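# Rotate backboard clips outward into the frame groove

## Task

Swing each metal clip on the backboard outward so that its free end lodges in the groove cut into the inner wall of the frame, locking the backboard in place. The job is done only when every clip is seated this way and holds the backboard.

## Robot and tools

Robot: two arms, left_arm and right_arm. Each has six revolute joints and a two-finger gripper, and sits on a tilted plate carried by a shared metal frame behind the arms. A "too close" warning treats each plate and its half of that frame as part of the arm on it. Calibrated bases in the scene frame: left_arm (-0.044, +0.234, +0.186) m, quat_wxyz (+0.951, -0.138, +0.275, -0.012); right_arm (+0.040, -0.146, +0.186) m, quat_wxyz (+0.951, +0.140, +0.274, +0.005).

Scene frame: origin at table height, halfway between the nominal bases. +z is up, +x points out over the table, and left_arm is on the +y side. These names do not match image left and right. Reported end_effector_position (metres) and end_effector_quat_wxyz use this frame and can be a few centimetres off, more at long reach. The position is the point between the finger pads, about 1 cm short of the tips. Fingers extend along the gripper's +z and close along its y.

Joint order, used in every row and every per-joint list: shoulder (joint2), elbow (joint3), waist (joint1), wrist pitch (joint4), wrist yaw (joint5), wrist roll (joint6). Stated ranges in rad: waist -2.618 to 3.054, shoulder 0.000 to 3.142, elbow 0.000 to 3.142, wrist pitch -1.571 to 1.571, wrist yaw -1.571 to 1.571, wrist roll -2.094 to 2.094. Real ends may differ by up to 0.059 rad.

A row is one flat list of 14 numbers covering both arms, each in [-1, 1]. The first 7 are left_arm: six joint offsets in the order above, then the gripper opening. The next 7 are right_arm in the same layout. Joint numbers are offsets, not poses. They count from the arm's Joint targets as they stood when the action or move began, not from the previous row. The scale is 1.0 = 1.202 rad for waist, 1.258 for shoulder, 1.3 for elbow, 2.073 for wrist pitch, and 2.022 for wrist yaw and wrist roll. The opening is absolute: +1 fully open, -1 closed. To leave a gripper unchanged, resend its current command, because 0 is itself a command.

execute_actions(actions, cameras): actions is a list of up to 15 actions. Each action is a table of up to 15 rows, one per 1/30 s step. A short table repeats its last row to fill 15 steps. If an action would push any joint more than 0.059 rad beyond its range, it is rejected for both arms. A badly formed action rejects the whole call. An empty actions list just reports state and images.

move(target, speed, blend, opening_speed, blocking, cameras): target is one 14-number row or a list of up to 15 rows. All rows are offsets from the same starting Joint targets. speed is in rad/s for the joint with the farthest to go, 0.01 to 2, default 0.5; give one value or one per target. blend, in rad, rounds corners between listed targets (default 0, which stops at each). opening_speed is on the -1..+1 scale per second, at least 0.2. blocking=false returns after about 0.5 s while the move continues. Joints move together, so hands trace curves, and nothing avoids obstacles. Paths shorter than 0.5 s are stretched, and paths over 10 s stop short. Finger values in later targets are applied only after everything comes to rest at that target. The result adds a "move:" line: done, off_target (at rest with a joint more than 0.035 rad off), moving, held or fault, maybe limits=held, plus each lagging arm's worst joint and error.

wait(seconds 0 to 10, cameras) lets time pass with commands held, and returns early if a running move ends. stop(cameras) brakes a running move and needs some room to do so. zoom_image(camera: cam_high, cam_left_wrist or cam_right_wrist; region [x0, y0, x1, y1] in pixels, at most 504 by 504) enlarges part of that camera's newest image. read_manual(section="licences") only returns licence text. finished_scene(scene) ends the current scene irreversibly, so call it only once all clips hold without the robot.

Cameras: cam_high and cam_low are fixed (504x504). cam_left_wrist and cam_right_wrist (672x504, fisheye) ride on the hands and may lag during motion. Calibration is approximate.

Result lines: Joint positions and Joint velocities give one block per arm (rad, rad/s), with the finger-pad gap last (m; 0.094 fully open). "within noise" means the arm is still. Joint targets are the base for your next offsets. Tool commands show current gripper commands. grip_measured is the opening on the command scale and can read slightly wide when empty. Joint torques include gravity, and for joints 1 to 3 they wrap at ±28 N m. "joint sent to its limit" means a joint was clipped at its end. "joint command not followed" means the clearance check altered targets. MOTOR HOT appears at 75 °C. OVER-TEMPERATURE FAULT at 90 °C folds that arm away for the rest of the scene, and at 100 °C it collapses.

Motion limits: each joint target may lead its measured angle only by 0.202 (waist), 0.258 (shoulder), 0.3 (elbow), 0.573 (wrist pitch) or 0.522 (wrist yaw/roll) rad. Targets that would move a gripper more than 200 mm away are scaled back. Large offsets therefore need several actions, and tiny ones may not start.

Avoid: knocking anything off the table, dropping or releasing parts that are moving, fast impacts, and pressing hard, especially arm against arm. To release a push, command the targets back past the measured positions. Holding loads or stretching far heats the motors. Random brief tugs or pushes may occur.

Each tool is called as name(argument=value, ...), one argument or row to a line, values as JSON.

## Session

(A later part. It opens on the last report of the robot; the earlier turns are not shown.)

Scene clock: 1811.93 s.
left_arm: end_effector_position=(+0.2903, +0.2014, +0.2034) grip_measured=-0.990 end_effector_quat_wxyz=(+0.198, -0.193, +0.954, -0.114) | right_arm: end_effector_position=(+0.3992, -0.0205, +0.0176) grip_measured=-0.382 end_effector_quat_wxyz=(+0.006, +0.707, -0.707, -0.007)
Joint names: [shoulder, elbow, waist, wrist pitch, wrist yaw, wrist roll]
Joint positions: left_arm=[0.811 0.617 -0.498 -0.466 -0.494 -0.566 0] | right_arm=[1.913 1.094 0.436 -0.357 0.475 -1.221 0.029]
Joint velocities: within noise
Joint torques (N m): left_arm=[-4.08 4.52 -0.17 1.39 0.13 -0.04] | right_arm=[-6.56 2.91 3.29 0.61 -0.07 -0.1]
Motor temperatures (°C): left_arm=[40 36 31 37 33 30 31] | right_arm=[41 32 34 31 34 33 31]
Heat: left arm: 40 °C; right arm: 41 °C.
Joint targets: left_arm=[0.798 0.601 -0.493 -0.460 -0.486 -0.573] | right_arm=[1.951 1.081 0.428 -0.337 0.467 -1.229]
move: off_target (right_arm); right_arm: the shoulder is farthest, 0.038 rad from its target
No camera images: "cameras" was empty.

move(
  target=[0,0,0,0,0,0,-1,0,0.0250,0,0,0,0,-0.7],
  speed=0.02,
  opening_speed=0.2,
  cameras=["cam_right_wrist"],
)

zoom_image(
  camera="cam_right_wrist",
  region=[290, 230, 420, 350],
)

Scene clock: 1825.60 s.
left_arm: end_effector_position=(+0.2903, +0.2014, +0.2034) grip_measured=-0.990 end_effector_quat_wxyz=(+0.198, -0.193, +0.954, -0.114) | right_arm: end_effector_position=(+0.4003, -0.0206, +0.0178) grip_measured=-0.698 end_effector_quat_wxyz=(+0.006, +0.708, -0.706, -0.006)
Joint names: [shoulder, elbow, waist, wrist pitch, wrist yaw, wrist roll]
Joint positions: left_arm=[0.811 0.617 -0.498 -0.466 -0.494 -0.566 0] | right_arm=[1.914 1.098 0.436 -0.359 0.477 -1.222 0.014]
Joint velocities: within noise
Joint torques (N m): left_arm=[-4.11 4.55 -0.14 1.39 0.13 -0.05] | right_arm=[-6.69 5.23 3.23 0.66 -0.08 -0.08]
Motor temperatures (°C): left_arm=[40 36 31 37 33 30 31] | right_arm=[41 32 34 31 34 33 31]
Heat: left arm: 40 °C; right arm: 41 °C.
Joint targets: left_arm=[0.798 0.601 -0.493 -0.460 -0.486 -0.573] | right_arm=[1.951 1.114 0.428 -0.337 0.467 -1.229]
move: off_target (right_arm); right_arm: the shoulder is farthest, 0.037 rad from its target
camera_calibration:
cam_right_wrist: T_world_to_cam=[[0.993503, -0.0555104, -0.0993473, -0.388132], [-0.01883, -0.941121, 0.337546, 0.0183496], [-0.112235, -0.333482, -0.936052, 0.158986], [0, 0, 0, 1]] pos_world=[0.4038, 0.0487429, 0.104066]
Images, in order (width x height): cam_right_wrist 672x504.

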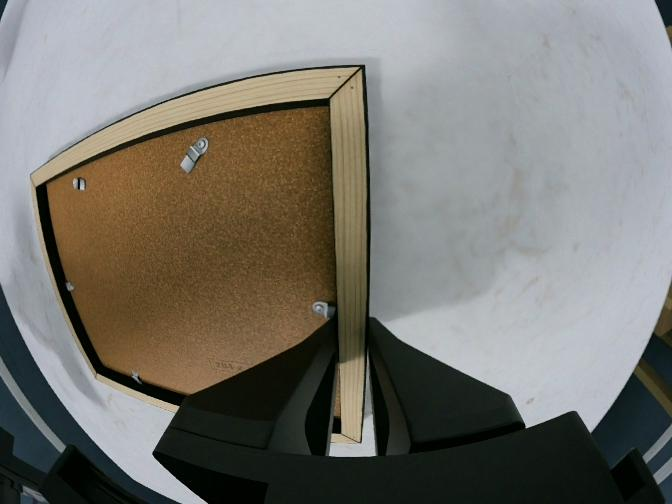

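Scaled by 3.877 from the camera's 672x504 image, which has a finer 960x720 frame.

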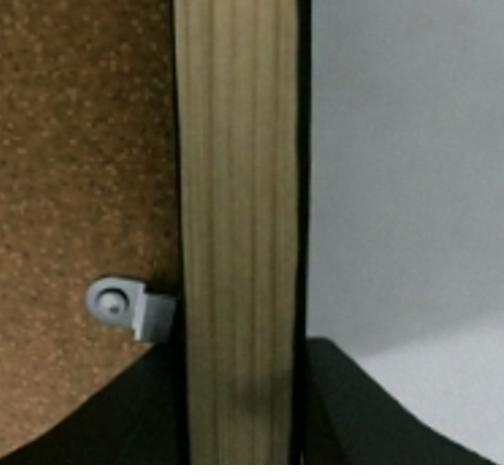

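move(
  target=[
    [0,0,0,0,0,0,-1,-0.0064,0,0,0,0,0,-0.38],
    [0,0,0,0,0,0,-1,-0.0064,0,0.0210,0,0,0,-0.38],
  ],
  speed=0.05,
  cameras=[],
)

Scene clock: 1838.07 s.
left_arm: end_effector_position=(+0.2903, +0.2014, +0.2034) grip_measured=-0.990 end_effector_quat_wxyz=(+0.198, -0.193, +0.954, -0.114) | right_arm: end_effector_position=(+0.4024, -0.0200, +0.0179) grip_measured=-0.382 end_effector_quat_wxyz=(+0.004, +0.707, -0.707, -0.005)
Joint names: [shoulder, elbow, waist, wrist pitch, wrist yaw, wrist roll]
Joint positions: left_arm=[0.811 0.617 -0.498 -0.466 -0.494 -0.566 0] | right_arm=[1.915 1.102 0.436 -0.355 0.478 -1.222 0.029]
Joint velocities: within noise
Joint torques (N m): left_arm=[-4.1 4.52 -0.14 1.39 0.12 -0.06] | right_arm=[-7.53 4.79 5.27 0.62 -0.13 -0.08]
Motor temperatures (°C): left_arm=[40 37 31 37 33 30 31] | right_arm=[41 33 34 31 34 33 31]
Heat: left arm: 40 °C; right arm: 41 °C.
Joint targets: left_arm=[0.798 0.601 -0.493 -0.460 -0.486 -0.573] | right_arm=[1.943 1.114 0.453 -0.337 0.467 -1.229]
move: done
No camera images: "cameras" was empty.

move(
  target=[0,0,0,0,0,0,-1,0,0,0.0045,0,0,0,-0.38],
  speed=0.05,
  cameras=[],
)

Scene clock: 1845.60 s.
left_arm: end_effector_position=(+0.2903, +0.2014, +0.2034) grip_measured=-0.990 end_effector_quat_wxyz=(+0.198, -0.193, +0.954, -0.114) | right_arm: end_effector_position=(+0.4026, -0.0193, +0.0181) grip_measured=-0.382 end_effector_quat_wxyz=(+0.003, +0.707, -0.707, -0.005)
Joint names: [shoulder, elbow, waist, wrist pitch, wrist yaw, wrist roll]
Joint positions: left_arm=[0.811 0.617 -0.498 -0.466 -0.494 -0.566 0] | right_arm=[1.915 1.102 0.438 -0.354 0.478 -1.222 0.029]
Joint velocities: within noise
Joint torques (N m): left_arm=[-4.1 4.53 -0.16 1.38 0.13 -0.05] | right_arm=[-7.73 4.92 5.61 0.64 -0.12 -0.1]
Motor temperatures (°C): left_arm=[40 37 31 37 33 30 31] | right_arm=[42 33 35 31 34 33 31]
Heat: left arm: 40 °C; right arm: 42 °C.
Joint targets: left_arm=[0.798 0.601 -0.493 -0.460 -0.486 -0.573] | right_arm=[1.943 1.114 0.459 -0.337 0.467 -1.229]
move: done
No camera images: "cameras" was empty.

Close now with a bit more down and a touch more q1.

move(
  target=[0,0,0,0,0,0,-1,0.0056,0,0.0012,0,0,0,-0.38],
  speed=0.05,
  cameras=["cam_right_wrist"],
)

zoom_image(
  camera="cam_right_wrist",
  region=[290, 230, 420, 350],
)

Scene clock: 1851.97 s.
left_arm: end_effector_position=(+0.2903, +0.2014, +0.2034) grip_measured=-0.990 end_effector_quat_wxyz=(+0.198, -0.193, +0.954, -0.114) | right_arm: end_effector_position=(+0.4018, -0.0179, +0.0178) grip_measured=-0.382 end_effector_quat_wxyz=(+0.003, +0.708, -0.706, -0.005)
Joint names: [shoulder, elbow, waist, wrist pitch, wrist yaw, wrist roll]
Joint positions: left_arm=[0.811 0.617 -0.498 -0.466 -0.494 -0.566 0] | right_arm=[1.918 1.102 0.441 -0.353 0.478 -1.222 0.029]
Joint velocities: within noise
Joint torques (N m): left_arm=[-4.08 4.53 -0.18 1.4 0.13 -0.04] | right_arm=[-7.13 4.85 5.35 0.58 -0.12 -0.11]
Motor temperatures (°C): left_arm=[40 37 31 37 33 30 31] | right_arm=[42 33 35 31 34 33 31]
Heat: left arm: 40 °C; right arm: 42 °C.
Joint targets: left_arm=[0.798 0.601 -0.493 -0.460 -0.486 -0.573] | right_arm=[1.950 1.114 0.460 -0.337 0.467 -1.229]
move: done
camera_calibration:
cam_right_wrist: T_world_to_cam=[[0.994151, -0.0535551, -0.0937877, -0.389833], [-0.0192554, -0.942373, 0.334011, 0.0211196], [-0.106271, -0.330251, -0.937892, 0.1578], [0, 0, 0, 1]] pos_world=[0.404729, 0.0511385, 0.104383]
Images, in order (width x height): cam_right_wrist 672x504.

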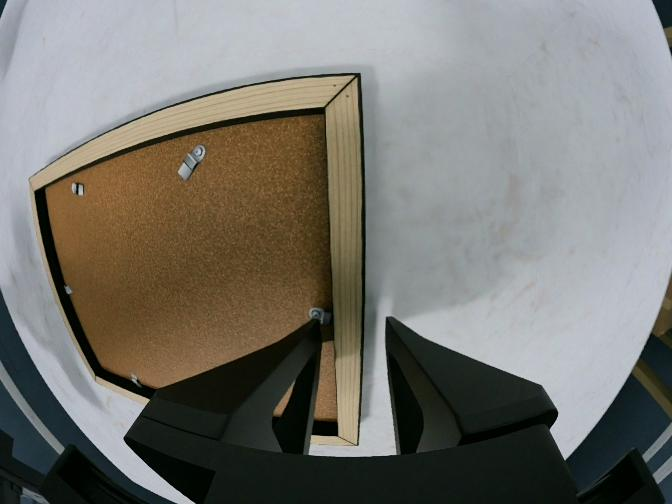

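Scaled by 3.877 from the camera's 672x504 image, which has a finer 960x720 frame.

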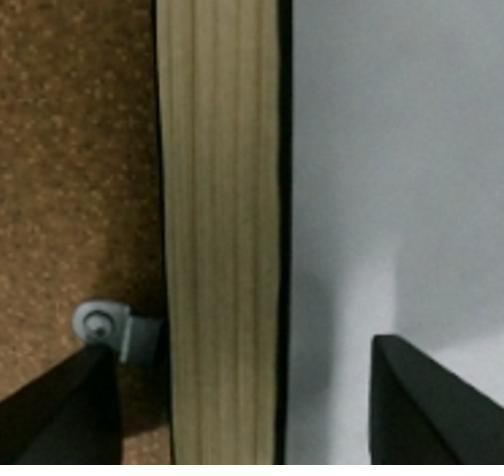

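move(
  target=[0,0,0,0,0,0,-1,-0.06,0,0.012,-0.015,0,0,-0.38],
  speed=0.1,
  cameras=["cam_right_wrist"],
)

zoom_image(
  camera="cam_right_wrist",
  region=[280, 230, 400, 320],
)

Scene clock: 1867.37 s.
left_arm: end_effector_position=(+0.2903, +0.2014, +0.2034) grip_measured=-0.990 end_effector_quat_wxyz=(+0.198, -0.193, +0.954, -0.114) | right_arm: end_effector_position=(+0.4064, -0.0145, +0.0252) grip_measured=-0.382 end_effector_quat_wxyz=(-0.008, +0.709, -0.706, -0.003)
Joint names: [shoulder, elbow, waist, wrist pitch, wrist yaw, wrist roll]
Joint positions: left_arm=[0.811 0.617 -0.498 -0.466 -0.494 -0.566 0] | right_arm=[1.899 1.102 0.453 -0.353 0.478 -1.222 0.029]
Joint velocities: within noise
Joint torques (N m): left_arm=[-4.11 4.53 -0.14 1.39 0.13 -0.04] | right_arm=[-12.66 5.03 5.68 0.36 -0.12 -0.1]
Motor temperatures (°C): left_arm=[40 37 31 37 33 30 31] | right_arm=[42 33 35 31 34 33 31]
Heat: left arm: 40 °C; right arm: 42 °C.
Joint targets: left_arm=[0.798 0.601 -0.493 -0.460 -0.486 -0.573] | right_arm=[1.874 1.114 0.475 -0.368 0.467 -1.229]
move: done
camera_calibration:
cam_right_wrist: T_world_to_cam=[[0.99579, -0.0518791, -0.0755673, -0.394666], [-0.0248474, -0.946328, 0.322253, 0.0244981], [-0.0882296, -0.319018, -0.943633, 0.159294], [0, 0, 0, 1]] pos_world=[0.407667, 0.0535259, 0.112596]
Images, in order (width x height): cam_right_wrist 672x504.

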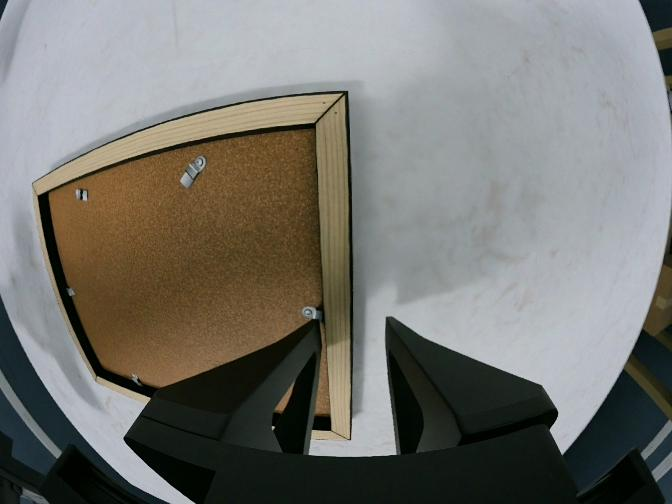

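Scaled by 4.200 from the camera's 672x504 image, which has a finer 960x720 frame.

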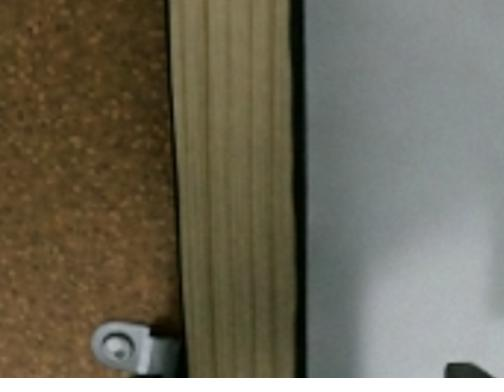

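move(
  target=[0,0,0,0,0,0,-1,-0.5246,-0.2269,0.1539,-0.2470,0.0485,0.0440,-0.38],
  speed=0.5,
  cameras=["cam_right_wrist"],
)

zoom_image(
  camera="cam_right_wrist",
  region=[200, 150, 500, 400],
)

Scene clock: 1878.20 s.
left_arm: end_effector_position=(+0.2903, +0.2014, +0.2034) grip_measured=-0.990 end_effector_quat_wxyz=(+0.198, -0.193, +0.954, -0.114) | right_arm: end_effector_position=(+0.3249, -0.0837, +0.1691) grip_measured=-0.382 end_effector_quat_wxyz=(-0.005, +0.753, -0.658, +0.005)
Joint names: [shoulder, elbow, waist, wrist pitch, wrist yaw, wrist roll]
Joint positions: left_arm=[0.811 0.617 -0.498 -0.466 -0.494 -0.566 0] | right_arm=[1.228 0.835 0.643 -0.859 0.563 -1.148 0.029]
Joint velocities: within noise
Joint torques (N m): left_arm=[-4.08 4.52 -0.18 1.4 0.12 -0.05] | right_arm=[-6.19 4.1 2.96 0.3 0.01 0.1]
Motor temperatures (°C): left_arm=[40 37 31 37 33 30 31] | right_arm=[45 33 35 31 34 33 31]
Heat: left arm: 40 °C; right arm: 45 °C.
Joint targets: left_arm=[0.798 0.601 -0.493 -0.460 -0.486 -0.573] | right_arm=[1.214 0.819 0.660 -0.880 0.565 -1.140]
move: done
camera_calibration:
cam_right_wrist: T_world_to_cam=[[0.99479, 0.0766335, -0.0672256, -0.296523], [0.0949494, -0.936552, 0.337423, -0.130033], [-0.0371024, -0.342049, -0.93895, 0.246509], [0, 0, 0, 1]] pos_world=[0.316471, -0.0147411, 0.255402]
Images, in order (width x height): cam_right_wrist 672x504.

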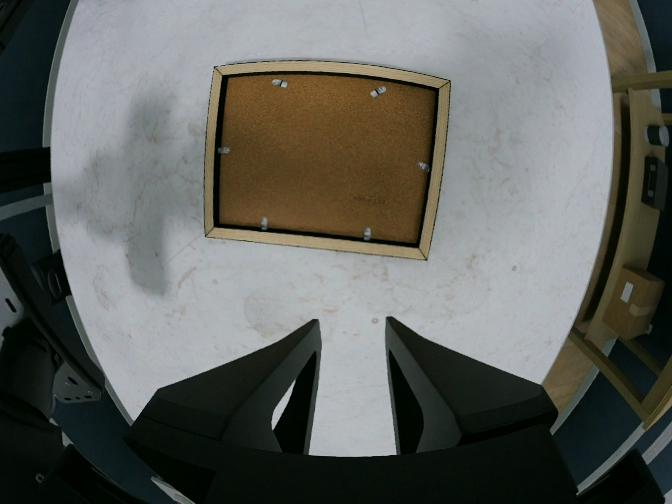

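Scaled by 1.680 from the camera's 672x504 image, which has a finer 960x720 frame.

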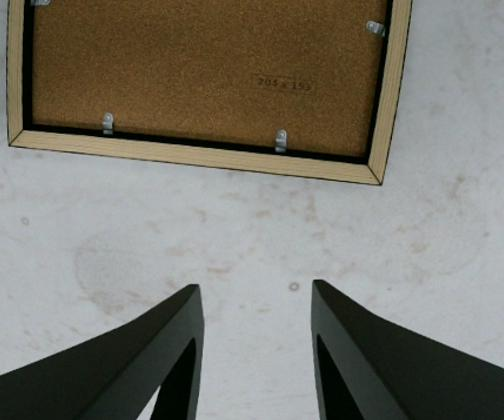

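zoom_image(
  camera="cam_right_wrist",
  region=[390, 130, 470, 200],
)

zoom_image(
  camera="cam_right_wrist",
  region=[250, 50, 420, 120],
)

zoom_image(
  camera="cam_right_wrist",
  region=[190, 120, 400, 260],
)

Scaled by 6.300 from the camera's 672x504 image, which has a finer 960x720 frame.

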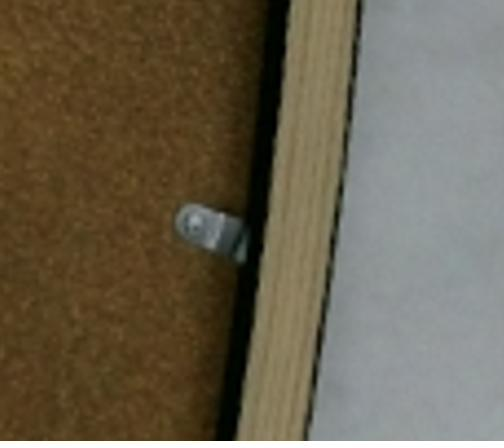

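Scaled by 2.965 from the camera's 672x504 image, which has a finer 960x720 frame.

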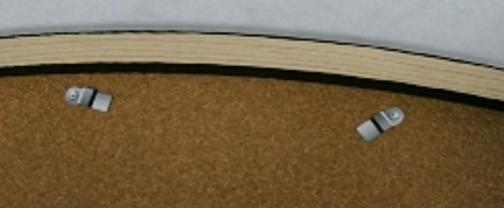

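Scaled by 2.400 from the camera's 672x504 image, which has a finer 960x720 frame.

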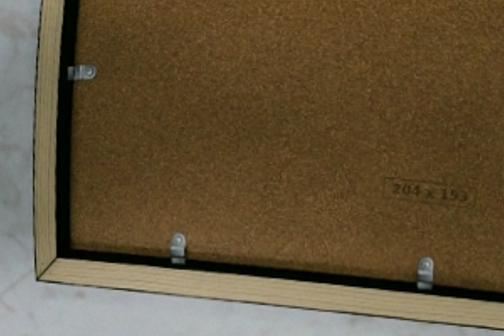

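move(
  target=[
    [0,0,0,0,0,0,-1,0.5437,0.2138,-0.1722,0.2451,-0.0435,-0.0341,-0.34],
    [0,0,0,0,0,0,-1,0.5739,0.2131,-0.1872,0.2668,-0.0470,-0.0430,-0.34],
  ],
  speed=[0.5,0.1],
  cameras=["cam_right_wrist"],
)

zoom_image(
  camera="cam_right_wrist",
  region=[290, 230, 420, 350],
)

Scene clock: 1921.40 s.
left_arm: end_effector_position=(+0.2903, +0.2014, +0.2034) grip_measured=-0.990 end_effector_quat_wxyz=(+0.198, -0.193, +0.954, -0.114) | right_arm: end_effector_position=(+0.3954, -0.0206, +0.0177) grip_measured=-0.342 end_effector_quat_wxyz=(+0.010, +0.710, -0.704, -0.004)
Joint names: [shoulder, elbow, waist, wrist pitch, wrist yaw, wrist roll]
Joint positions: left_arm=[0.811 0.617 -0.498 -0.466 -0.494 -0.566 0] | right_arm=[1.911 1.083 0.443 -0.354 0.486 -1.218 0.031]
Joint velocities: within noise
Joint torques (N m): left_arm=[-4.1 4.53 -0.16 1.4 0.12 -0.04] | right_arm=[-7.61 4.93 3.25 0.67 -0.16 -0.07]
Motor temperatures (°C): left_arm=[40 37 31 37 33 30 31] | right_arm=[40 33 34 31 34 33 31]
Heat: left arm: 40 °C; right arm: 40 °C.
Joint targets: left_arm=[0.798 0.601 -0.493 -0.460 -0.486 -0.573] | right_arm=[1.936 1.096 0.435 -0.327 0.470 -1.226]
move: done
camera_calibration:
cam_right_wrist: T_world_to_cam=[[0.993606, -0.0500424, -0.101208, -0.383187], [-0.0122438, -0.93888, 0.344028, 0.0156528], [-0.112238, -0.340589, -0.933489, 0.158191], [0, 0, 0, 1]] pos_world=[0.398684, 0.0493988, 0.103504]
Images, in order (width x height): cam_right_wrist 672x504.

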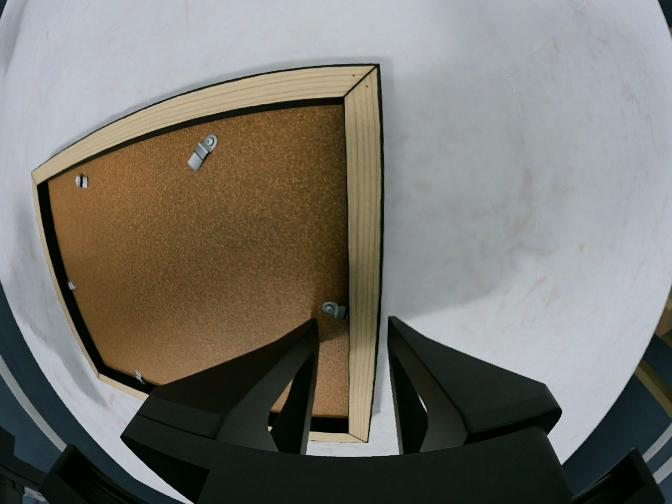

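Scaled by 3.877 from the camera's 672x504 image, which has a finer 960x720 frame.

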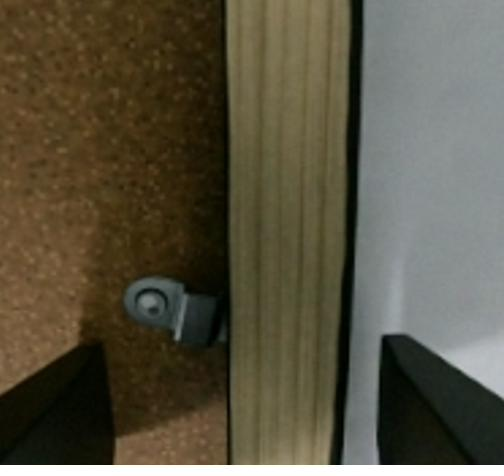

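move(
  target=[0,0,0,0,0,0,-1,0.0072,0.0108,0.0100,0.0043,-0.0035,0,-0.7],
  speed=0.02,
  opening_speed=0.2,
  cameras=["cam_right_wrist"],
)

zoom_image(
  camera="cam_right_wrist",
  region=[290, 230, 420, 350],
)

Scene clock: 1956.00 s.
left_arm: end_effector_position=(+0.2903, +0.2014, +0.2034) grip_measured=-0.990 end_effector_quat_wxyz=(+0.198, -0.193, +0.954, -0.114) | right_arm: end_effector_position=(+0.4002, -0.0171, +0.0180) grip_measured=-0.698 end_effector_quat_wxyz=(+0.001, +0.708, -0.706, -0.006)
Joint names: [shoulder, elbow, waist, wrist pitch, wrist yaw, wrist roll]
Joint positions: left_arm=[0.811 0.617 -0.498 -0.466 -0.494 -0.566 0] | right_arm=[1.915 1.094 0.443 -0.346 0.476 -1.221 0.014]
Joint velocities: within noise
Joint torques (N m): left_arm=[-4.11 4.52 -0.14 1.4 0.13 -0.04] | right_arm=[-7.19 5.29 4.07 0.74 -0.14 -0.1]
Motor temperatures (°C): left_arm=[39 37 31 37 33 30 31] | right_arm=[41 33 34 31 34 33 31]
Heat: left arm: 39 °C; right arm: 41 °C.
Joint targets: left_arm=[0.798 0.601 -0.493 -0.460 -0.486 -0.573] | right_arm=[1.945 1.110 0.447 -0.318 0.463 -1.227]
move: done
camera_calibration:
cam_right_wrist: T_world_to_cam=[[0.994262, -0.0537977, -0.0924608, -0.388289], [-0.0203057, -0.943539, 0.330638, 0.0222824], [-0.105028, -0.326863, -0.939218, 0.157644], [0, 0, 0, 1]] pos_world=[0.40307, 0.0516632, 0.104793]
Images, in order (width x height): cam_right_wrist 672x504.

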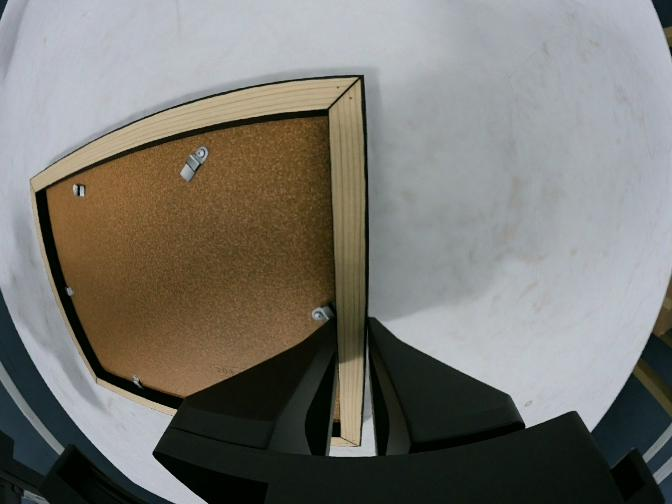

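Scaled by 3.877 from the camera's 672x504 image, which has a finer 960x720 frame.

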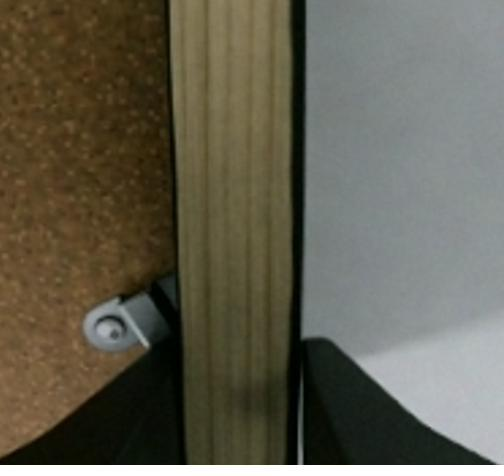

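move(
  target=[
    [0,0,0,0,0,0,-1,-0.0874,0,0.0166,-0.0241,0,0,-0.7],
    [0,0,0,0,0,0,-1,0.0040,0.0362,0.0607,-0.0531,0.0237,0.0406,-0.234],
    [0,0,0,0,0,0,-1,0.0340,0.0362,0.0258,-0.0150,0.0104,0.0227,-0.234],
  ],
  speed=0.12,
  cameras=["cam_right_wrist"],
)

zoom_image(
  camera="cam_right_wrist",
  region=[290, 260, 420, 380],
)

Scene clock: 2010.80 s.
left_arm: end_effector_position=(+0.2903, +0.2014, +0.2034) grip_measured=-0.990 end_effector_quat_wxyz=(+0.198, -0.193, +0.954, -0.114) | right_arm: end_effector_position=(+0.4006, +0.0015, +0.0180) grip_measured=-0.236 end_effector_quat_wxyz=(+0.003, +0.708, -0.706, -0.004)
Joint names: [shoulder, elbow, waist, wrist pitch, wrist yaw, wrist roll]
Joint positions: left_arm=[0.811 0.617 -0.498 -0.466 -0.494 -0.566 0] | right_arm=[1.962 1.141 0.488 -0.369 0.498 -1.172 0.036]
Joint velocities: within noise
Joint torques (N m): left_arm=[-4.1 4.53 -0.18 1.4 0.13 -0.05] | right_arm=[-7.71 5.34 3.36 0.62 -0.16 -0.11]
Motor temperatures (°C): left_arm=[39 37 31 37 33 30 31] | right_arm=[43 33 35 31 34 33 31]
Heat: left arm: 39 °C; right arm: 43 °C.
Joint targets: left_arm=[0.798 0.601 -0.493 -0.460 -0.486 -0.573] | right_arm=[1.988 1.157 0.477 -0.349 0.484 -1.181]
move: done
camera_calibration:
cam_right_wrist: T_world_to_cam=[[0.99435, -0.0548795, -0.090861, -0.387722], [-0.0213407, -0.941858, 0.335332, 0.0402028], [-0.103981, -0.331498, -0.937708, 0.163376], [0, 0, 0, 1]] pos_world=[0.403377, 0.0707461, 0.104489]
Images, in order (width x height): cam_right_wrist 672x504.

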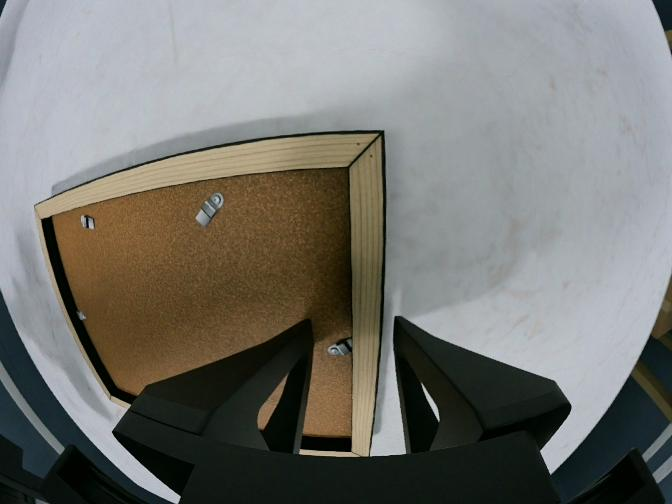

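Scaled by 3.877 from the camera's 672x504 image, which has a finer 960x720 frame.

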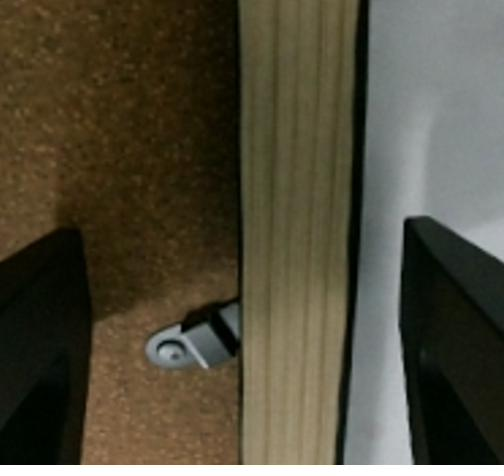

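move(
  target=[0,0,0,0,0,0,-1,0.0075,0.0190,-0.0050,-0.0236,0,-0.002,-0.7],
  speed=0.02,
  opening_speed=0.2,
  cameras=["cam_right_wrist"],
)

zoom_image(
  camera="cam_right_wrist",
  region=[290, 260, 420, 380],
)

Scene clock: 2031.23 s.
left_arm: end_effector_position=(+0.2903, +0.2014, +0.2034) grip_measured=-0.990 end_effector_quat_wxyz=(+0.198, -0.193, +0.954, -0.114) | right_arm: end_effector_position=(+0.4063, +0.0034, +0.0181) grip_measured=-0.698 end_effector_quat_wxyz=(-0.001, +0.707, -0.707, -0.007)
Joint names: [shoulder, elbow, waist, wrist pitch, wrist yaw, wrist roll]
Joint positions: left_arm=[0.811 0.617 -0.498 -0.466 -0.494 -0.566 0] | right_arm=[1.969 1.165 0.484 -0.379 0.488 -1.176 0.014]
Joint velocities: within noise
Joint torques (N m): left_arm=[-4.1 4.55 -0.18 1.39 0.13 -0.06] | right_arm=[-7.72 5.46 3.26 0.27 -0.02 -0.1]
Motor temperatures (°C): left_arm=[39 37 31 37 33 30 31] | right_arm=[42 34 35 31 34 33 31]
Heat: left arm: 39 °C; right arm: 42 °C.
Joint targets: left_arm=[0.798 0.601 -0.493 -0.460 -0.486 -0.573] | right_arm=[1.998 1.182 0.471 -0.398 0.484 -1.185]
move: done
camera_calibration:
cam_right_wrist: T_world_to_cam=[[0.994198, -0.0571191, -0.0911436, -0.393155], [-0.0243132, -0.944758, 0.326865, 0.0434597], [-0.104779, -0.322753, -0.940666, 0.164966], [0, 0, 0, 1]] pos_world=[0.409216, 0.0718456, 0.105139]
Images, in order (width x height): cam_right_wrist 672x504.

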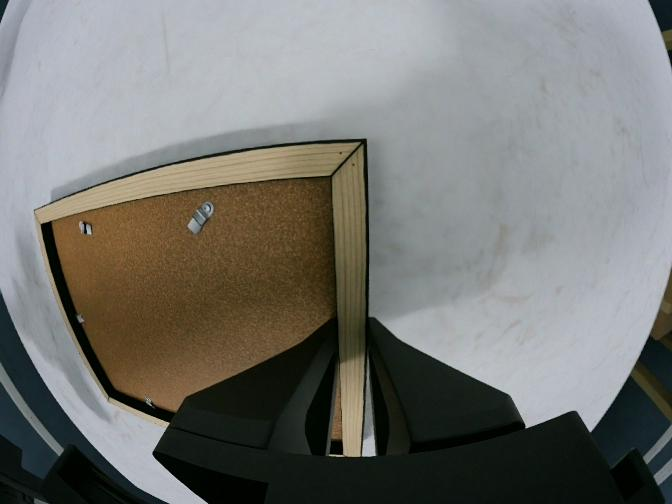

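Scaled by 3.877 from the camera's 672x504 image, which has a finer 960x720 frame.

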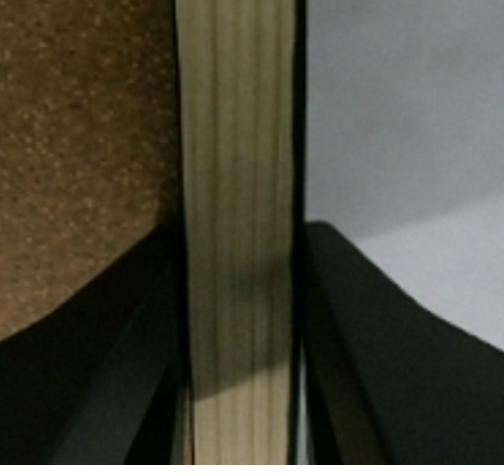

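move(
  target=[0,0,0,0,0,0,-1,0,0,0,0,0,0,-0.3],
  opening_speed=0.4,
  cameras=["cam_right_wrist"],
)

zoom_image(
  camera="cam_right_wrist",
  region=[290, 280, 420, 400],
)

Scene clock: 2037.77 s.
left_arm: end_effector_position=(+0.2903, +0.2014, +0.2034) grip_measured=-0.990 end_effector_quat_wxyz=(+0.198, -0.193, +0.954, -0.114) | right_arm: end_effector_position=(+0.4063, +0.0035, +0.0181) grip_measured=-0.302 end_effector_quat_wxyz=(-0.001, +0.707, -0.707, -0.007)
Joint names: [shoulder, elbow, waist, wrist pitch, wrist yaw, wrist roll]
Joint positions: left_arm=[0.811 0.617 -0.498 -0.466 -0.494 -0.566 0] | right_arm=[1.969 1.165 0.484 -0.379 0.488 -1.177 0.033]
Joint velocities: within noise
Joint torques (N m): left_arm=[-4.11 4.55 -0.18 1.39 0.12 -0.04] | right_arm=[-7.84 5.49 3.37 0.28 -0.03 -0.11]
Motor temperatures (°C): left_arm=[39 37 31 37 33 30 31] | right_arm=[42 34 35 31 34 33 31]
Heat: left arm: 39 °C; right arm: 42 °C.
Joint targets: left_arm=[0.798 0.601 -0.493 -0.460 -0.486 -0.573] | right_arm=[1.998 1.182 0.472 -0.398 0.484 -1.185]
move: done
camera_calibration:
cam_right_wrist: T_world_to_cam=[[0.994251, -0.0559498, -0.0912975, -0.393226], [-0.0231895, -0.944904, 0.326526, 0.0430594], [-0.104536, -0.322531, -0.940769, 0.164944], [0, 0, 0, 1]] pos_world=[0.409206, 0.0718856, 0.105213]
Images, in order (width x height): cam_right_wrist 672x504.

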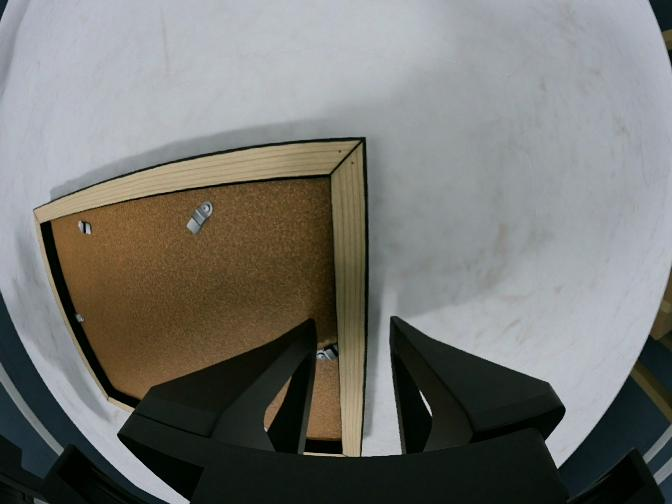

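Scaled by 3.877 from the camera's 672x504 image, which has a finer 960x720 frame.

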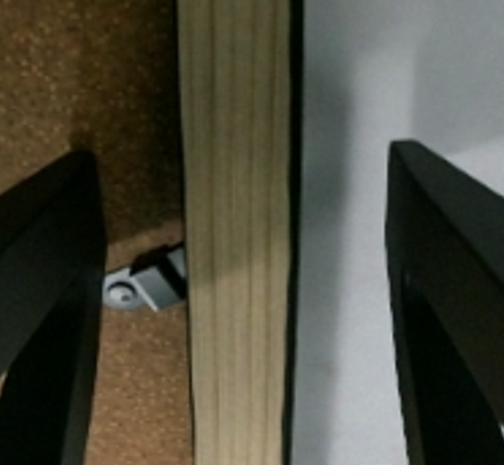

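move(
  target=[0,0,0,0,0,0,-1,0,0,-0.0050,0,0,0,-0.3],
  speed=0.05,
  cameras=[],
)

Scene clock: 2046.83 s.
left_arm: end_effector_position=(+0.2903, +0.2014, +0.2034) grip_measured=-0.990 end_effector_quat_wxyz=(+0.198, -0.193, +0.954, -0.114) | right_arm: end_effector_position=(+0.4067, +0.0024, +0.0179) grip_measured=-0.302 end_effector_quat_wxyz=(+0.000, +0.707, -0.708, -0.007)
Joint names: [shoulder, elbow, waist, wrist pitch, wrist yaw, wrist roll]
Joint positions: left_arm=[0.811 0.617 -0.498 -0.466 -0.494 -0.566 0] | right_arm=[1.969 1.167 0.481 -0.382 0.487 -1.177 0.033]
Joint velocities: within noise
Joint torques (N m): left_arm=[-4.08 4.57 -0.14 1.39 0.12 -0.05] | right_arm=[-7.84 5.42 2.95 0.3 -0.01 -0.12]
Motor temperatures (°C): left_arm=[39 37 31 37 33 30 31] | right_arm=[41 34 34 31 34 33 31]
Heat: left arm: 39 °C; right arm: 41 °C.
Joint targets: left_arm=[0.798 0.601 -0.493 -0.460 -0.486 -0.573] | right_arm=[1.998 1.182 0.465 -0.398 0.484 -1.185]
move: done
No camera images: "cameras" was empty.

move(
  target=[0,0,0,0,0,0,-1,0.0032,0,-0.0025,0,0,0,-0.3],
  speed=0.05,
  cameras=[],
)

move(
  target=[0,0,0,0,0,0,-1,0,0,0,0,0,0,-0.7],
  opening_speed=0.2,
  cameras=[],
)

move(
  target=[0,0,0,0,0,0,-1,0,0,0,0,0,0,-0.3],
  opening_speed=0.4,
  cameras=["cam_right_wrist"],
)

zoom_image(
  camera="cam_right_wrist",
  region=[290, 280, 420, 400],
)

Scene clock: 2055.77 s.
left_arm: end_effector_position=(+0.2903, +0.2014, +0.2034) grip_measured=-0.990 end_effector_quat_wxyz=(+0.198, -0.193, +0.954, -0.114) | right_arm: end_effector_position=(+0.4066, +0.0024, +0.0178) grip_measured=-0.302 end_effector_quat_wxyz=(+0.000, +0.706, -0.708, -0.008)
Joint names: [shoulder, elbow, waist, wrist pitch, wrist yaw, wrist roll]
Joint positions: left_arm=[0.811 0.617 -0.498 -0.466 -0.494 -0.566 0] | right_arm=[1.969 1.167 0.48 -0.383 0.485 -1.177 0.033]
Joint velocities: within noise
Joint torques (N m): left_arm=[-4.1 4.51 -0.17 1.39 0.13 -0.05] | right_arm=[-7.42 5.31 2.91 0.32 0 -0.14]
Motor temperatures (°C): left_arm=[39 37 31 37 33 30 31] | right_arm=[41 34 34 31 34 33 31]
Heat: left arm: 39 °C; right arm: 41 °C.
Joint targets: left_arm=[0.798 0.601 -0.493 -0.460 -0.486 -0.573] | right_arm=[2.002 1.182 0.463 -0.398 0.484 -1.185]
move: done
No camera images: "cameras" was empty.

Scene clock: 2057.97 s.
left_arm: end_effector_position=(+0.2903, +0.2014, +0.2034) grip_measured=-0.990 end_effector_quat_wxyz=(+0.198, -0.193, +0.954, -0.114) | right_arm: end_effector_position=(+0.4060, +0.0018, +0.0180) grip_measured=-0.698 end_effector_quat_wxyz=(+0.003, +0.707, -0.707, -0.011)
Joint names: [shoulder, elbow, waist, wrist pitch, wrist yaw, wrist roll]
Joint positions: left_arm=[0.811 0.617 -0.498 -0.466 -0.494 -0.566 0] | right_arm=[1.969 1.172 0.478 -0.394 0.481 -1.177 0.014]
Joint velocities: within noise
Joint torques (N m): left_arm=[-4.11 4.55 -0.17 1.39 0.13 -0.05] | right_arm=[-7.49 4.9 3.04 0.4 0.03 -0.13]
Motor temperatures (°C): left_arm=[39 37 31 37 33 30 31] | right_arm=[41 34 34 31 34 33 31]
Heat: left arm: 39 °C; right arm: 41 °C.
Joint targets: left_arm=[0.798 0.601 -0.493 -0.460 -0.486 -0.573] | right_arm=[2.002 1.182 0.463 -0.398 0.484 -1.185]
move: done
No camera images: "cameras" was empty.

Scene clock: 2059.17 s.
left_arm: end_effector_position=(+0.2903, +0.2014, +0.2034) grip_measured=-0.990 end_effector_quat_wxyz=(+0.198, -0.193, +0.954, -0.114) | right_arm: end_effector_position=(+0.4062, +0.0011, +0.0179) grip_measured=-0.302 end_effector_quat_wxyz=(+0.003, +0.707, -0.707, -0.010)
Joint names: [shoulder, elbow, waist, wrist pitch, wrist yaw, wrist roll]
Joint positions: left_arm=[0.811 0.617 -0.498 -0.466 -0.494 -0.566 0] | right_arm=[1.969 1.172 0.477 -0.394 0.483 -1.177 0.033]
Joint velocities: within noise
Joint torques (N m): left_arm=[-4.05 4.52 -0.17 1.39 0.12 -0.05] | right_arm=[-7.54 5.03 3.04 0.34 -0.01 -0.11]
Motor temperatures (°C): left_arm=[39 37 31 37 33 30 31] | right_arm=[41 34 34 31 34 33 31]
Heat: left arm: 39 °C; right arm: 41 °C.
Joint targets: left_arm=[0.798 0.601 -0.493 -0.460 -0.486 -0.573] | right_arm=[2.002 1.182 0.463 -0.398 0.484 -1.185]
move: done
camera_calibration:
cam_right_wrist: T_world_to_cam=[[0.993208, -0.0575718, -0.101108, -0.392679], [-0.0212972, -0.944274, 0.328471, 0.0401147], [-0.114384, -0.324086, -0.939087, 0.16789], [0, 0, 0, 1]] pos_world=[0.410071, 0.0696828, 0.104784]
Images, in order (width x height): cam_right_wrist 672x504.

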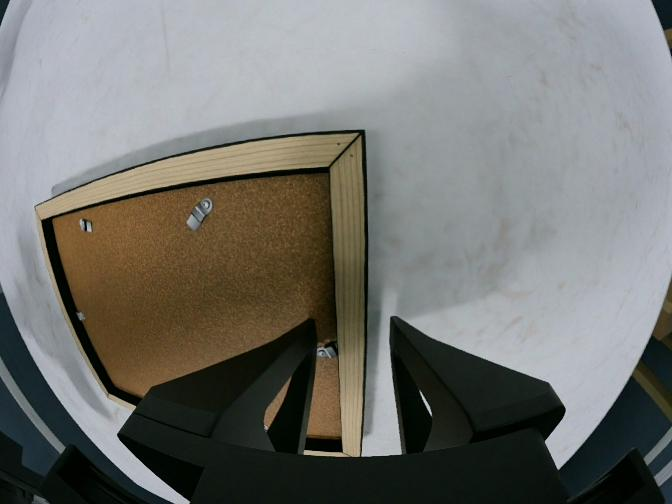

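Scaled by 3.877 from the camera's 672x504 image, which has a finer 960x720 frame.

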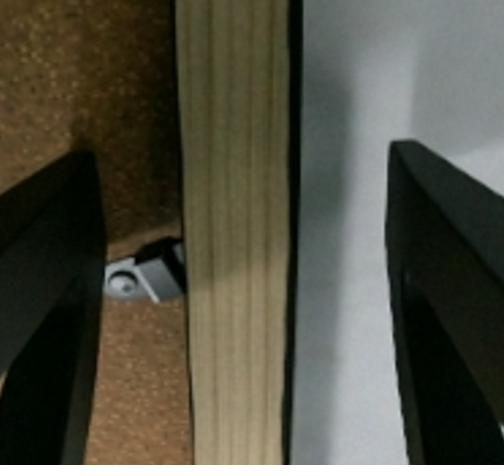

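move(
  target=[0,0,0,0,0,0,-1,0,0,-0.0030,0.002,0,0,-0.3],
  speed=0.05,
  cameras=[],
)

move(
  target=[0,0,0,0,0,0,-1,0,0,0,0,0,0,-0.7],
  opening_speed=0.2,
  cameras=[],
)

move(
  target=[0,0,0,0,0,0,-1,0,0,0,0,0,0,-0.3],
  opening_speed=0.4,
  cameras=["cam_right_wrist"],
)

zoom_image(
  camera="cam_right_wrist",
  region=[290, 280, 420, 400],
)

Scene clock: 2068.47 s.
left_arm: end_effector_position=(+0.2903, +0.2014, +0.2034) grip_measured=-0.990 end_effector_quat_wxyz=(+0.198, -0.193, +0.954, -0.114) | right_arm: end_effector_position=(+0.4063, +0.0008, +0.0177) grip_measured=-0.302 end_effector_quat_wxyz=(+0.004, +0.706, -0.708, -0.010)
Joint names: [shoulder, elbow, waist, wrist pitch, wrist yaw, wrist roll]
Joint positions: left_arm=[0.811 0.617 -0.498 -0.466 -0.494 -0.566 0] | right_arm=[1.969 1.172 0.477 -0.394 0.483 -1.177 0.033]
Joint velocities: within noise
Joint torques (N m): left_arm=[-4.08 4.52 -0.14 1.4 0.12 -0.04] | right_arm=[-7.49 4.85 2.99 0.41 0.02 -0.14]
Motor temperatures (°C): left_arm=[39 37 31 37 33 30 31] | right_arm=[41 33 34 31 34 33 31]
Heat: left arm: 39 °C; right arm: 41 °C.
Joint targets: left_arm=[0.798 0.601 -0.493 -0.460 -0.486 -0.573] | right_arm=[2.002 1.182 0.459 -0.394 0.484 -1.185]
move: done
No camera images: "cameras" was empty.

Scene clock: 2070.67 s.
left_arm: end_effector_position=(+0.2903, +0.2014, +0.2034) grip_measured=-0.990 end_effector_quat_wxyz=(+0.198, -0.193, +0.954, -0.114) | right_arm: end_effector_position=(+0.4057, +0.0014, +0.0177) grip_measured=-0.698 end_effector_quat_wxyz=(+0.003, +0.707, -0.708, -0.012)
Joint names: [shoulder, elbow, waist, wrist pitch, wrist yaw, wrist roll]
Joint positions: left_arm=[0.811 0.617 -0.498 -0.466 -0.494 -0.566 0] | right_arm=[1.969 1.172 0.477 -0.395 0.479 -1.177 0.014]
Joint velocities: within noise
Joint torques (N m): left_arm=[-4.07 4.53 -0.2 1.4 0.12 -0.05] | right_arm=[-7.46 5.05 2.7 0.46 0.01 -0.07]
Motor temperatures (°C): left_arm=[39 37 31 37 33 30 31] | right_arm=[41 33 34 31 34 33 31]
Heat: left arm: 39 °C; right arm: 41 °C.
Joint targets: left_arm=[0.798 0.601 -0.493 -0.460 -0.486 -0.573] | right_arm=[2.002 1.182 0.459 -0.394 0.484 -1.185]
move: done
No camera images: "cameras" was empty.

Scene clock: 2071.87 s.
left_arm: end_effector_position=(+0.2903, +0.2014, +0.2034) grip_measured=-0.990 end_effector_quat_wxyz=(+0.198, -0.193, +0.954, -0.114) | right_arm: end_effector_position=(+0.4079, +0.0005, +0.0177) grip_measured=-0.302 end_effector_quat_wxyz=(+0.002, +0.705, -0.709, -0.009)
Joint names: [shoulder, elbow, waist, wrist pitch, wrist yaw, wrist roll]
Joint positions: left_arm=[0.811 0.617 -0.498 -0.466 -0.494 -0.566 0] | right_arm=[1.969 1.174 0.475 -0.392 0.483 -1.177 0.033]
Joint velocities: within noise
Joint torques (N m): left_arm=[-4.08 4.51 -0.12 1.39 0.12 -0.06] | right_arm=[-7.58 4.71 3.06 0.42 0 -0.11]
Motor temperatures (°C): left_arm=[39 37 31 37 33 30 31] | right_arm=[41 33 34 31 34 33 31]
Heat: left arm: 39 °C; right arm: 41 °C.
Joint targets: left_arm=[0.798 0.601 -0.493 -0.460 -0.486 -0.573] | right_arm=[2.002 1.182 0.459 -0.394 0.484 -1.185]
move: done
camera_calibration:
cam_right_wrist: T_world_to_cam=[[0.993249, -0.0618835, -0.0981129, -0.394526], [-0.026399, -0.944206, 0.328295, 0.0417144], [-0.112955, -0.323489, -0.939466, 0.167192], [0, 0, 0, 1]] pos_world=[0.411849, 0.069057, 0.104668]
Images, in order (width x height): cam_right_wrist 672x504.

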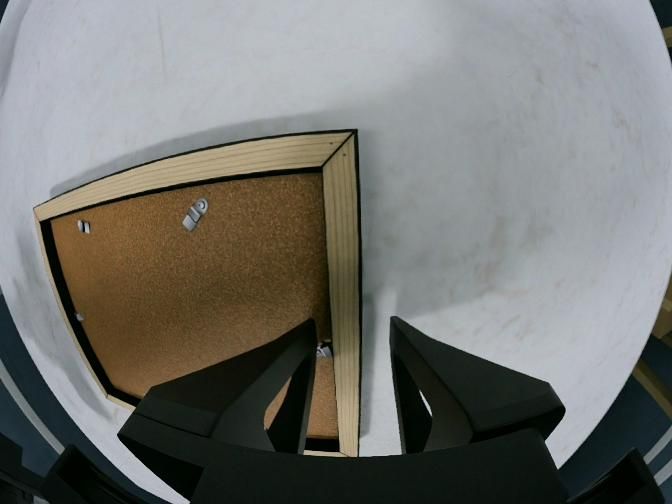

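Scaled by 3.877 from the camera's 672x504 image, which has a finer 960x720 frame.

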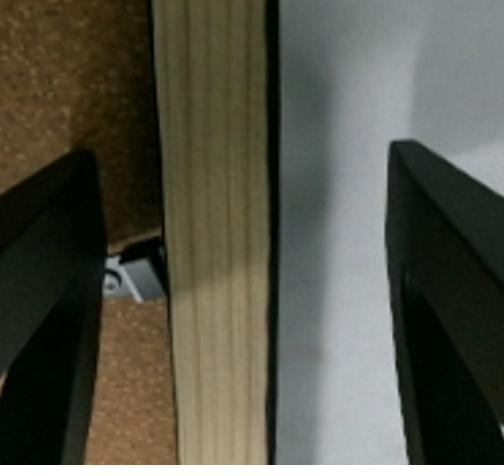

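move(
  target=[0,0,0,0,0,0,-1,0,-0.006,-0.0025,-0.005,0,0,-0.3],
  speed=0.05,
  cameras=[],
)

move(
  target=[0,0,0,0,0,0,-1,0,0,0,0,0,0,-0.7],
  opening_speed=0.2,
  cameras=[],
)

move(
  target=[0,0,0,0,0,0,-1,0,0,0,0,0,0,-0.3],
  opening_speed=0.4,
  cameras=["cam_right_wrist"],
)

zoom_image(
  camera="cam_right_wrist",
  region=[290, 280, 420, 400],
)

Scene clock: 2087.13 s.
left_arm: end_effector_position=(+0.2903, +0.2014, +0.2034) grip_measured=-0.990 end_effector_quat_wxyz=(+0.198, -0.193, +0.954, -0.114) | right_arm: end_effector_position=(+0.4080, +0.0002, +0.0176) grip_measured=-0.302 end_effector_quat_wxyz=(+0.002, +0.705, -0.709, -0.009)
Joint names: [shoulder, elbow, waist, wrist pitch, wrist yaw, wrist roll]
Joint positions: left_arm=[0.811 0.617 -0.498 -0.466 -0.494 -0.566 0] | right_arm=[1.969 1.174 0.474 -0.392 0.483 -1.177 0.033]
Joint velocities: within noise
Joint torques (N m): left_arm=[-4.11 4.52 -0.17 1.41 0.13 -0.05] | right_arm=[-7.51 4.07 2.63 0.28 -0.01 -0.09]
Motor temperatures (°C): left_arm=[39 37 31 37 33 30 31] | right_arm=[40 34 34 31 34 33 31]
Heat: left arm: 39 °C; right arm: 40 °C.
Joint targets: left_arm=[0.798 0.601 -0.493 -0.460 -0.486 -0.573] | right_arm=[2.002 1.174 0.456 -0.404 0.484 -1.185]
move: done
No camera images: "cameras" was empty.

Scene clock: 2089.33 s.
left_arm: end_effector_position=(+0.2903, +0.2014, +0.2034) grip_measured=-0.990 end_effector_quat_wxyz=(+0.198, -0.193, +0.954, -0.114) | right_arm: end_effector_position=(+0.4054, -0.0001, +0.0176) grip_measured=-0.698 end_effector_quat_wxyz=(+0.006, +0.707, -0.707, -0.013)
Joint names: [shoulder, elbow, waist, wrist pitch, wrist yaw, wrist roll]
Joint positions: left_arm=[0.811 0.617 -0.498 -0.466 -0.494 -0.566 0] | right_arm=[1.969 1.174 0.474 -0.403 0.479 -1.177 0.014]
Joint velocities: within noise
Joint torques (N m): left_arm=[-4.07 4.53 -0.16 1.4 0.12 -0.04] | right_arm=[-7.35 4.04 2.86 0.43 0.07 -0.09]
Motor temperatures (°C): left_arm=[39 37 31 37 33 30 31] | right_arm=[40 34 34 31 34 33 31]
Heat: left arm: 39 °C; right arm: 40 °C.
Joint targets: left_arm=[0.798 0.601 -0.493 -0.460 -0.486 -0.573] | right_arm=[2.002 1.174 0.456 -0.404 0.484 -1.185]
move: done
No camera images: "cameras" was empty.

Scene clock: 2090.53 s.
left_arm: end_effector_position=(+0.2903, +0.2014, +0.2034) grip_measured=-0.990 end_effector_quat_wxyz=(+0.198, -0.193, +0.954, -0.114) | right_arm: end_effector_position=(+0.4062, -0.0006, +0.0176) grip_measured=-0.302 end_effector_quat_wxyz=(+0.006, +0.706, -0.708, -0.010)
Joint names: [shoulder, elbow, waist, wrist pitch, wrist yaw, wrist roll]
Joint positions: left_arm=[0.811 0.617 -0.498 -0.466 -0.494 -0.566 0] | right_arm=[1.969 1.174 0.474 -0.4 0.483 -1.177 0.033]
Joint velocities: within noise
Joint torques (N m): left_arm=[-4.08 4.51 -0.14 1.39 0.13 -0.04] | right_arm=[-7.49 4.12 2.86 0.4 -0.02 -0.13]
Motor temperatures (°C): left_arm=[39 37 31 37 33 30 31] | right_arm=[40 34 34 31 34 33 31]
Heat: left arm: 39 °C; right arm: 40 °C.
Joint targets: left_arm=[0.798 0.601 -0.493 -0.460 -0.486 -0.573] | right_arm=[2.002 1.174 0.456 -0.405 0.484 -1.185]
move: done
camera_calibration:
cam_right_wrist: T_world_to_cam=[[0.992672, -0.0589694, -0.105474, -0.392466], [-0.0208199, -0.943255, 0.331416, 0.0383247], [-0.119032, -0.326791, -0.937571, 0.168898], [0, 0, 0, 1]] pos_world=[0.410492, 0.0682009, 0.104258]
Images, in order (width x height): cam_right_wrist 672x504.

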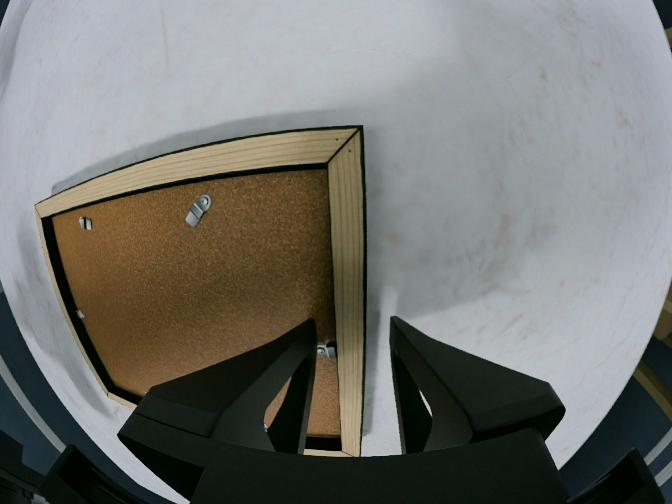

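Scaled by 3.877 from the camera's 672x504 image, which has a finer 960x720 frame.

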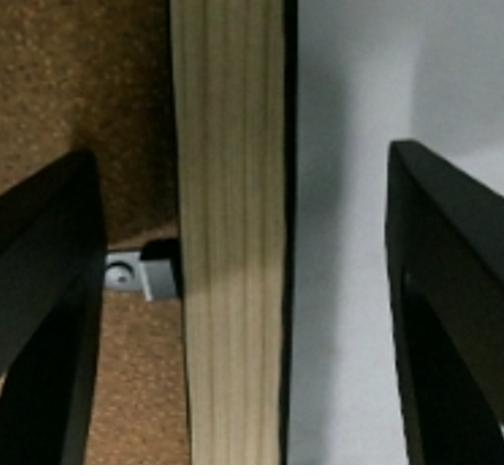

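move(
  target=[
    [0,0,0,0,0,0,-1,-0.0715,0,0.008,-0.0145,0,0,-0.3],
    [0,0,0.325,0,0,0,-1,-0.6264,-0.2731,0.1697,-0.2291,0.0401,0.0223,-0.3],
  ],
  speed=[0.12,0.6],
  cameras=["cam_right_wrist"],
)

zoom_image(
  camera="cam_right_wrist",
  region=[380, 130, 460, 200],
)

zoom_image(
  camera="cam_right_wrist",
  region=[240, 50, 400, 130],
)

Scene clock: 2110.73 s.
left_arm: end_effector_position=(+0.2843, +0.3063, +0.1741) grip_measured=-0.990 end_effector_quat_wxyz=(+0.184, -0.325, +0.927, +0.025) | right_arm: end_effector_position=(+0.3252, -0.0836, +0.1694) grip_measured=-0.302 end_effector_quat_wxyz=(-0.006, +0.753, -0.658, +0.006)
Joint names: [shoulder, elbow, waist, wrist pitch, wrist yaw, wrist roll]
Joint positions: left_arm=[0.811 0.617 -0.108 -0.466 -0.49 -0.566 0] | right_arm=[1.227 0.835 0.643 -0.858 0.563 -1.148 0.033]
Joint velocities: within noise
Joint torques (N m): left_arm=[-5.33 4.46 0.16 1.23 0 -0.05] | right_arm=[-6.17 4.23 3.26 0.34 0.02 0.07]
Motor temperatures (°C): left_arm=[39 37 31 37 33 30 31] | right_arm=[41 33 34 31 34 33 31]
Heat: left arm: 39 °C; right arm: 41 °C.
Joint targets: left_arm=[0.798 0.601 -0.103 -0.460 -0.486 -0.573] | right_arm=[1.214 0.819 0.660 -0.879 0.565 -1.139]
move: done
camera_calibration:
cam_right_wrist: T_world_to_cam=[[0.99497, 0.0756318, -0.0656827, -0.297179], [0.0934441, -0.937015, 0.336556, -0.129443], [-0.0360914, -0.341001, -0.93937, 0.246628], [0, 0, 0, 1]] pos_world=[0.316681, -0.0147138, 0.25572]
Images, in order (width x height): cam_right_wrist 672x504.

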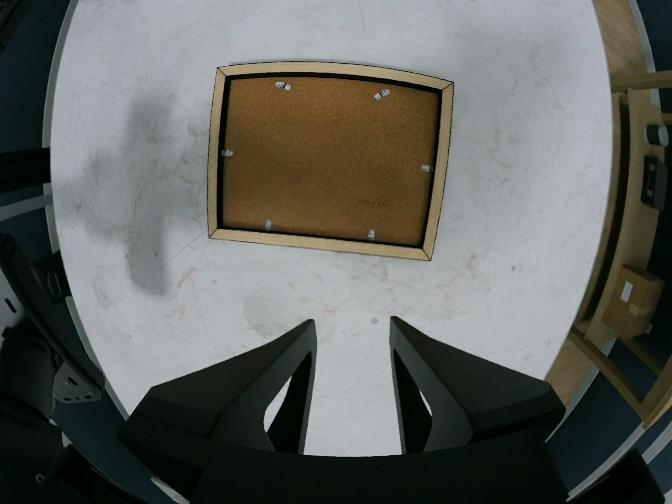

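Scaled by 6.300 from the camera's 672x504 image, which has a finer 960x720 frame.

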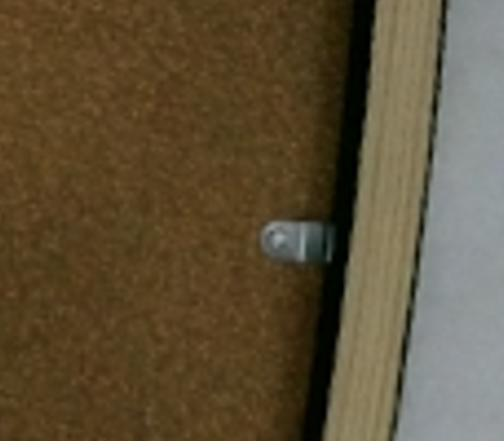

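Scaled by 3.150 from the camera's 672x504 image, which has a finer 960x720 frame.

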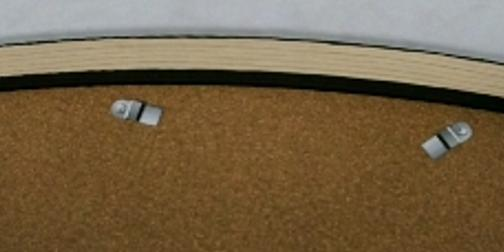

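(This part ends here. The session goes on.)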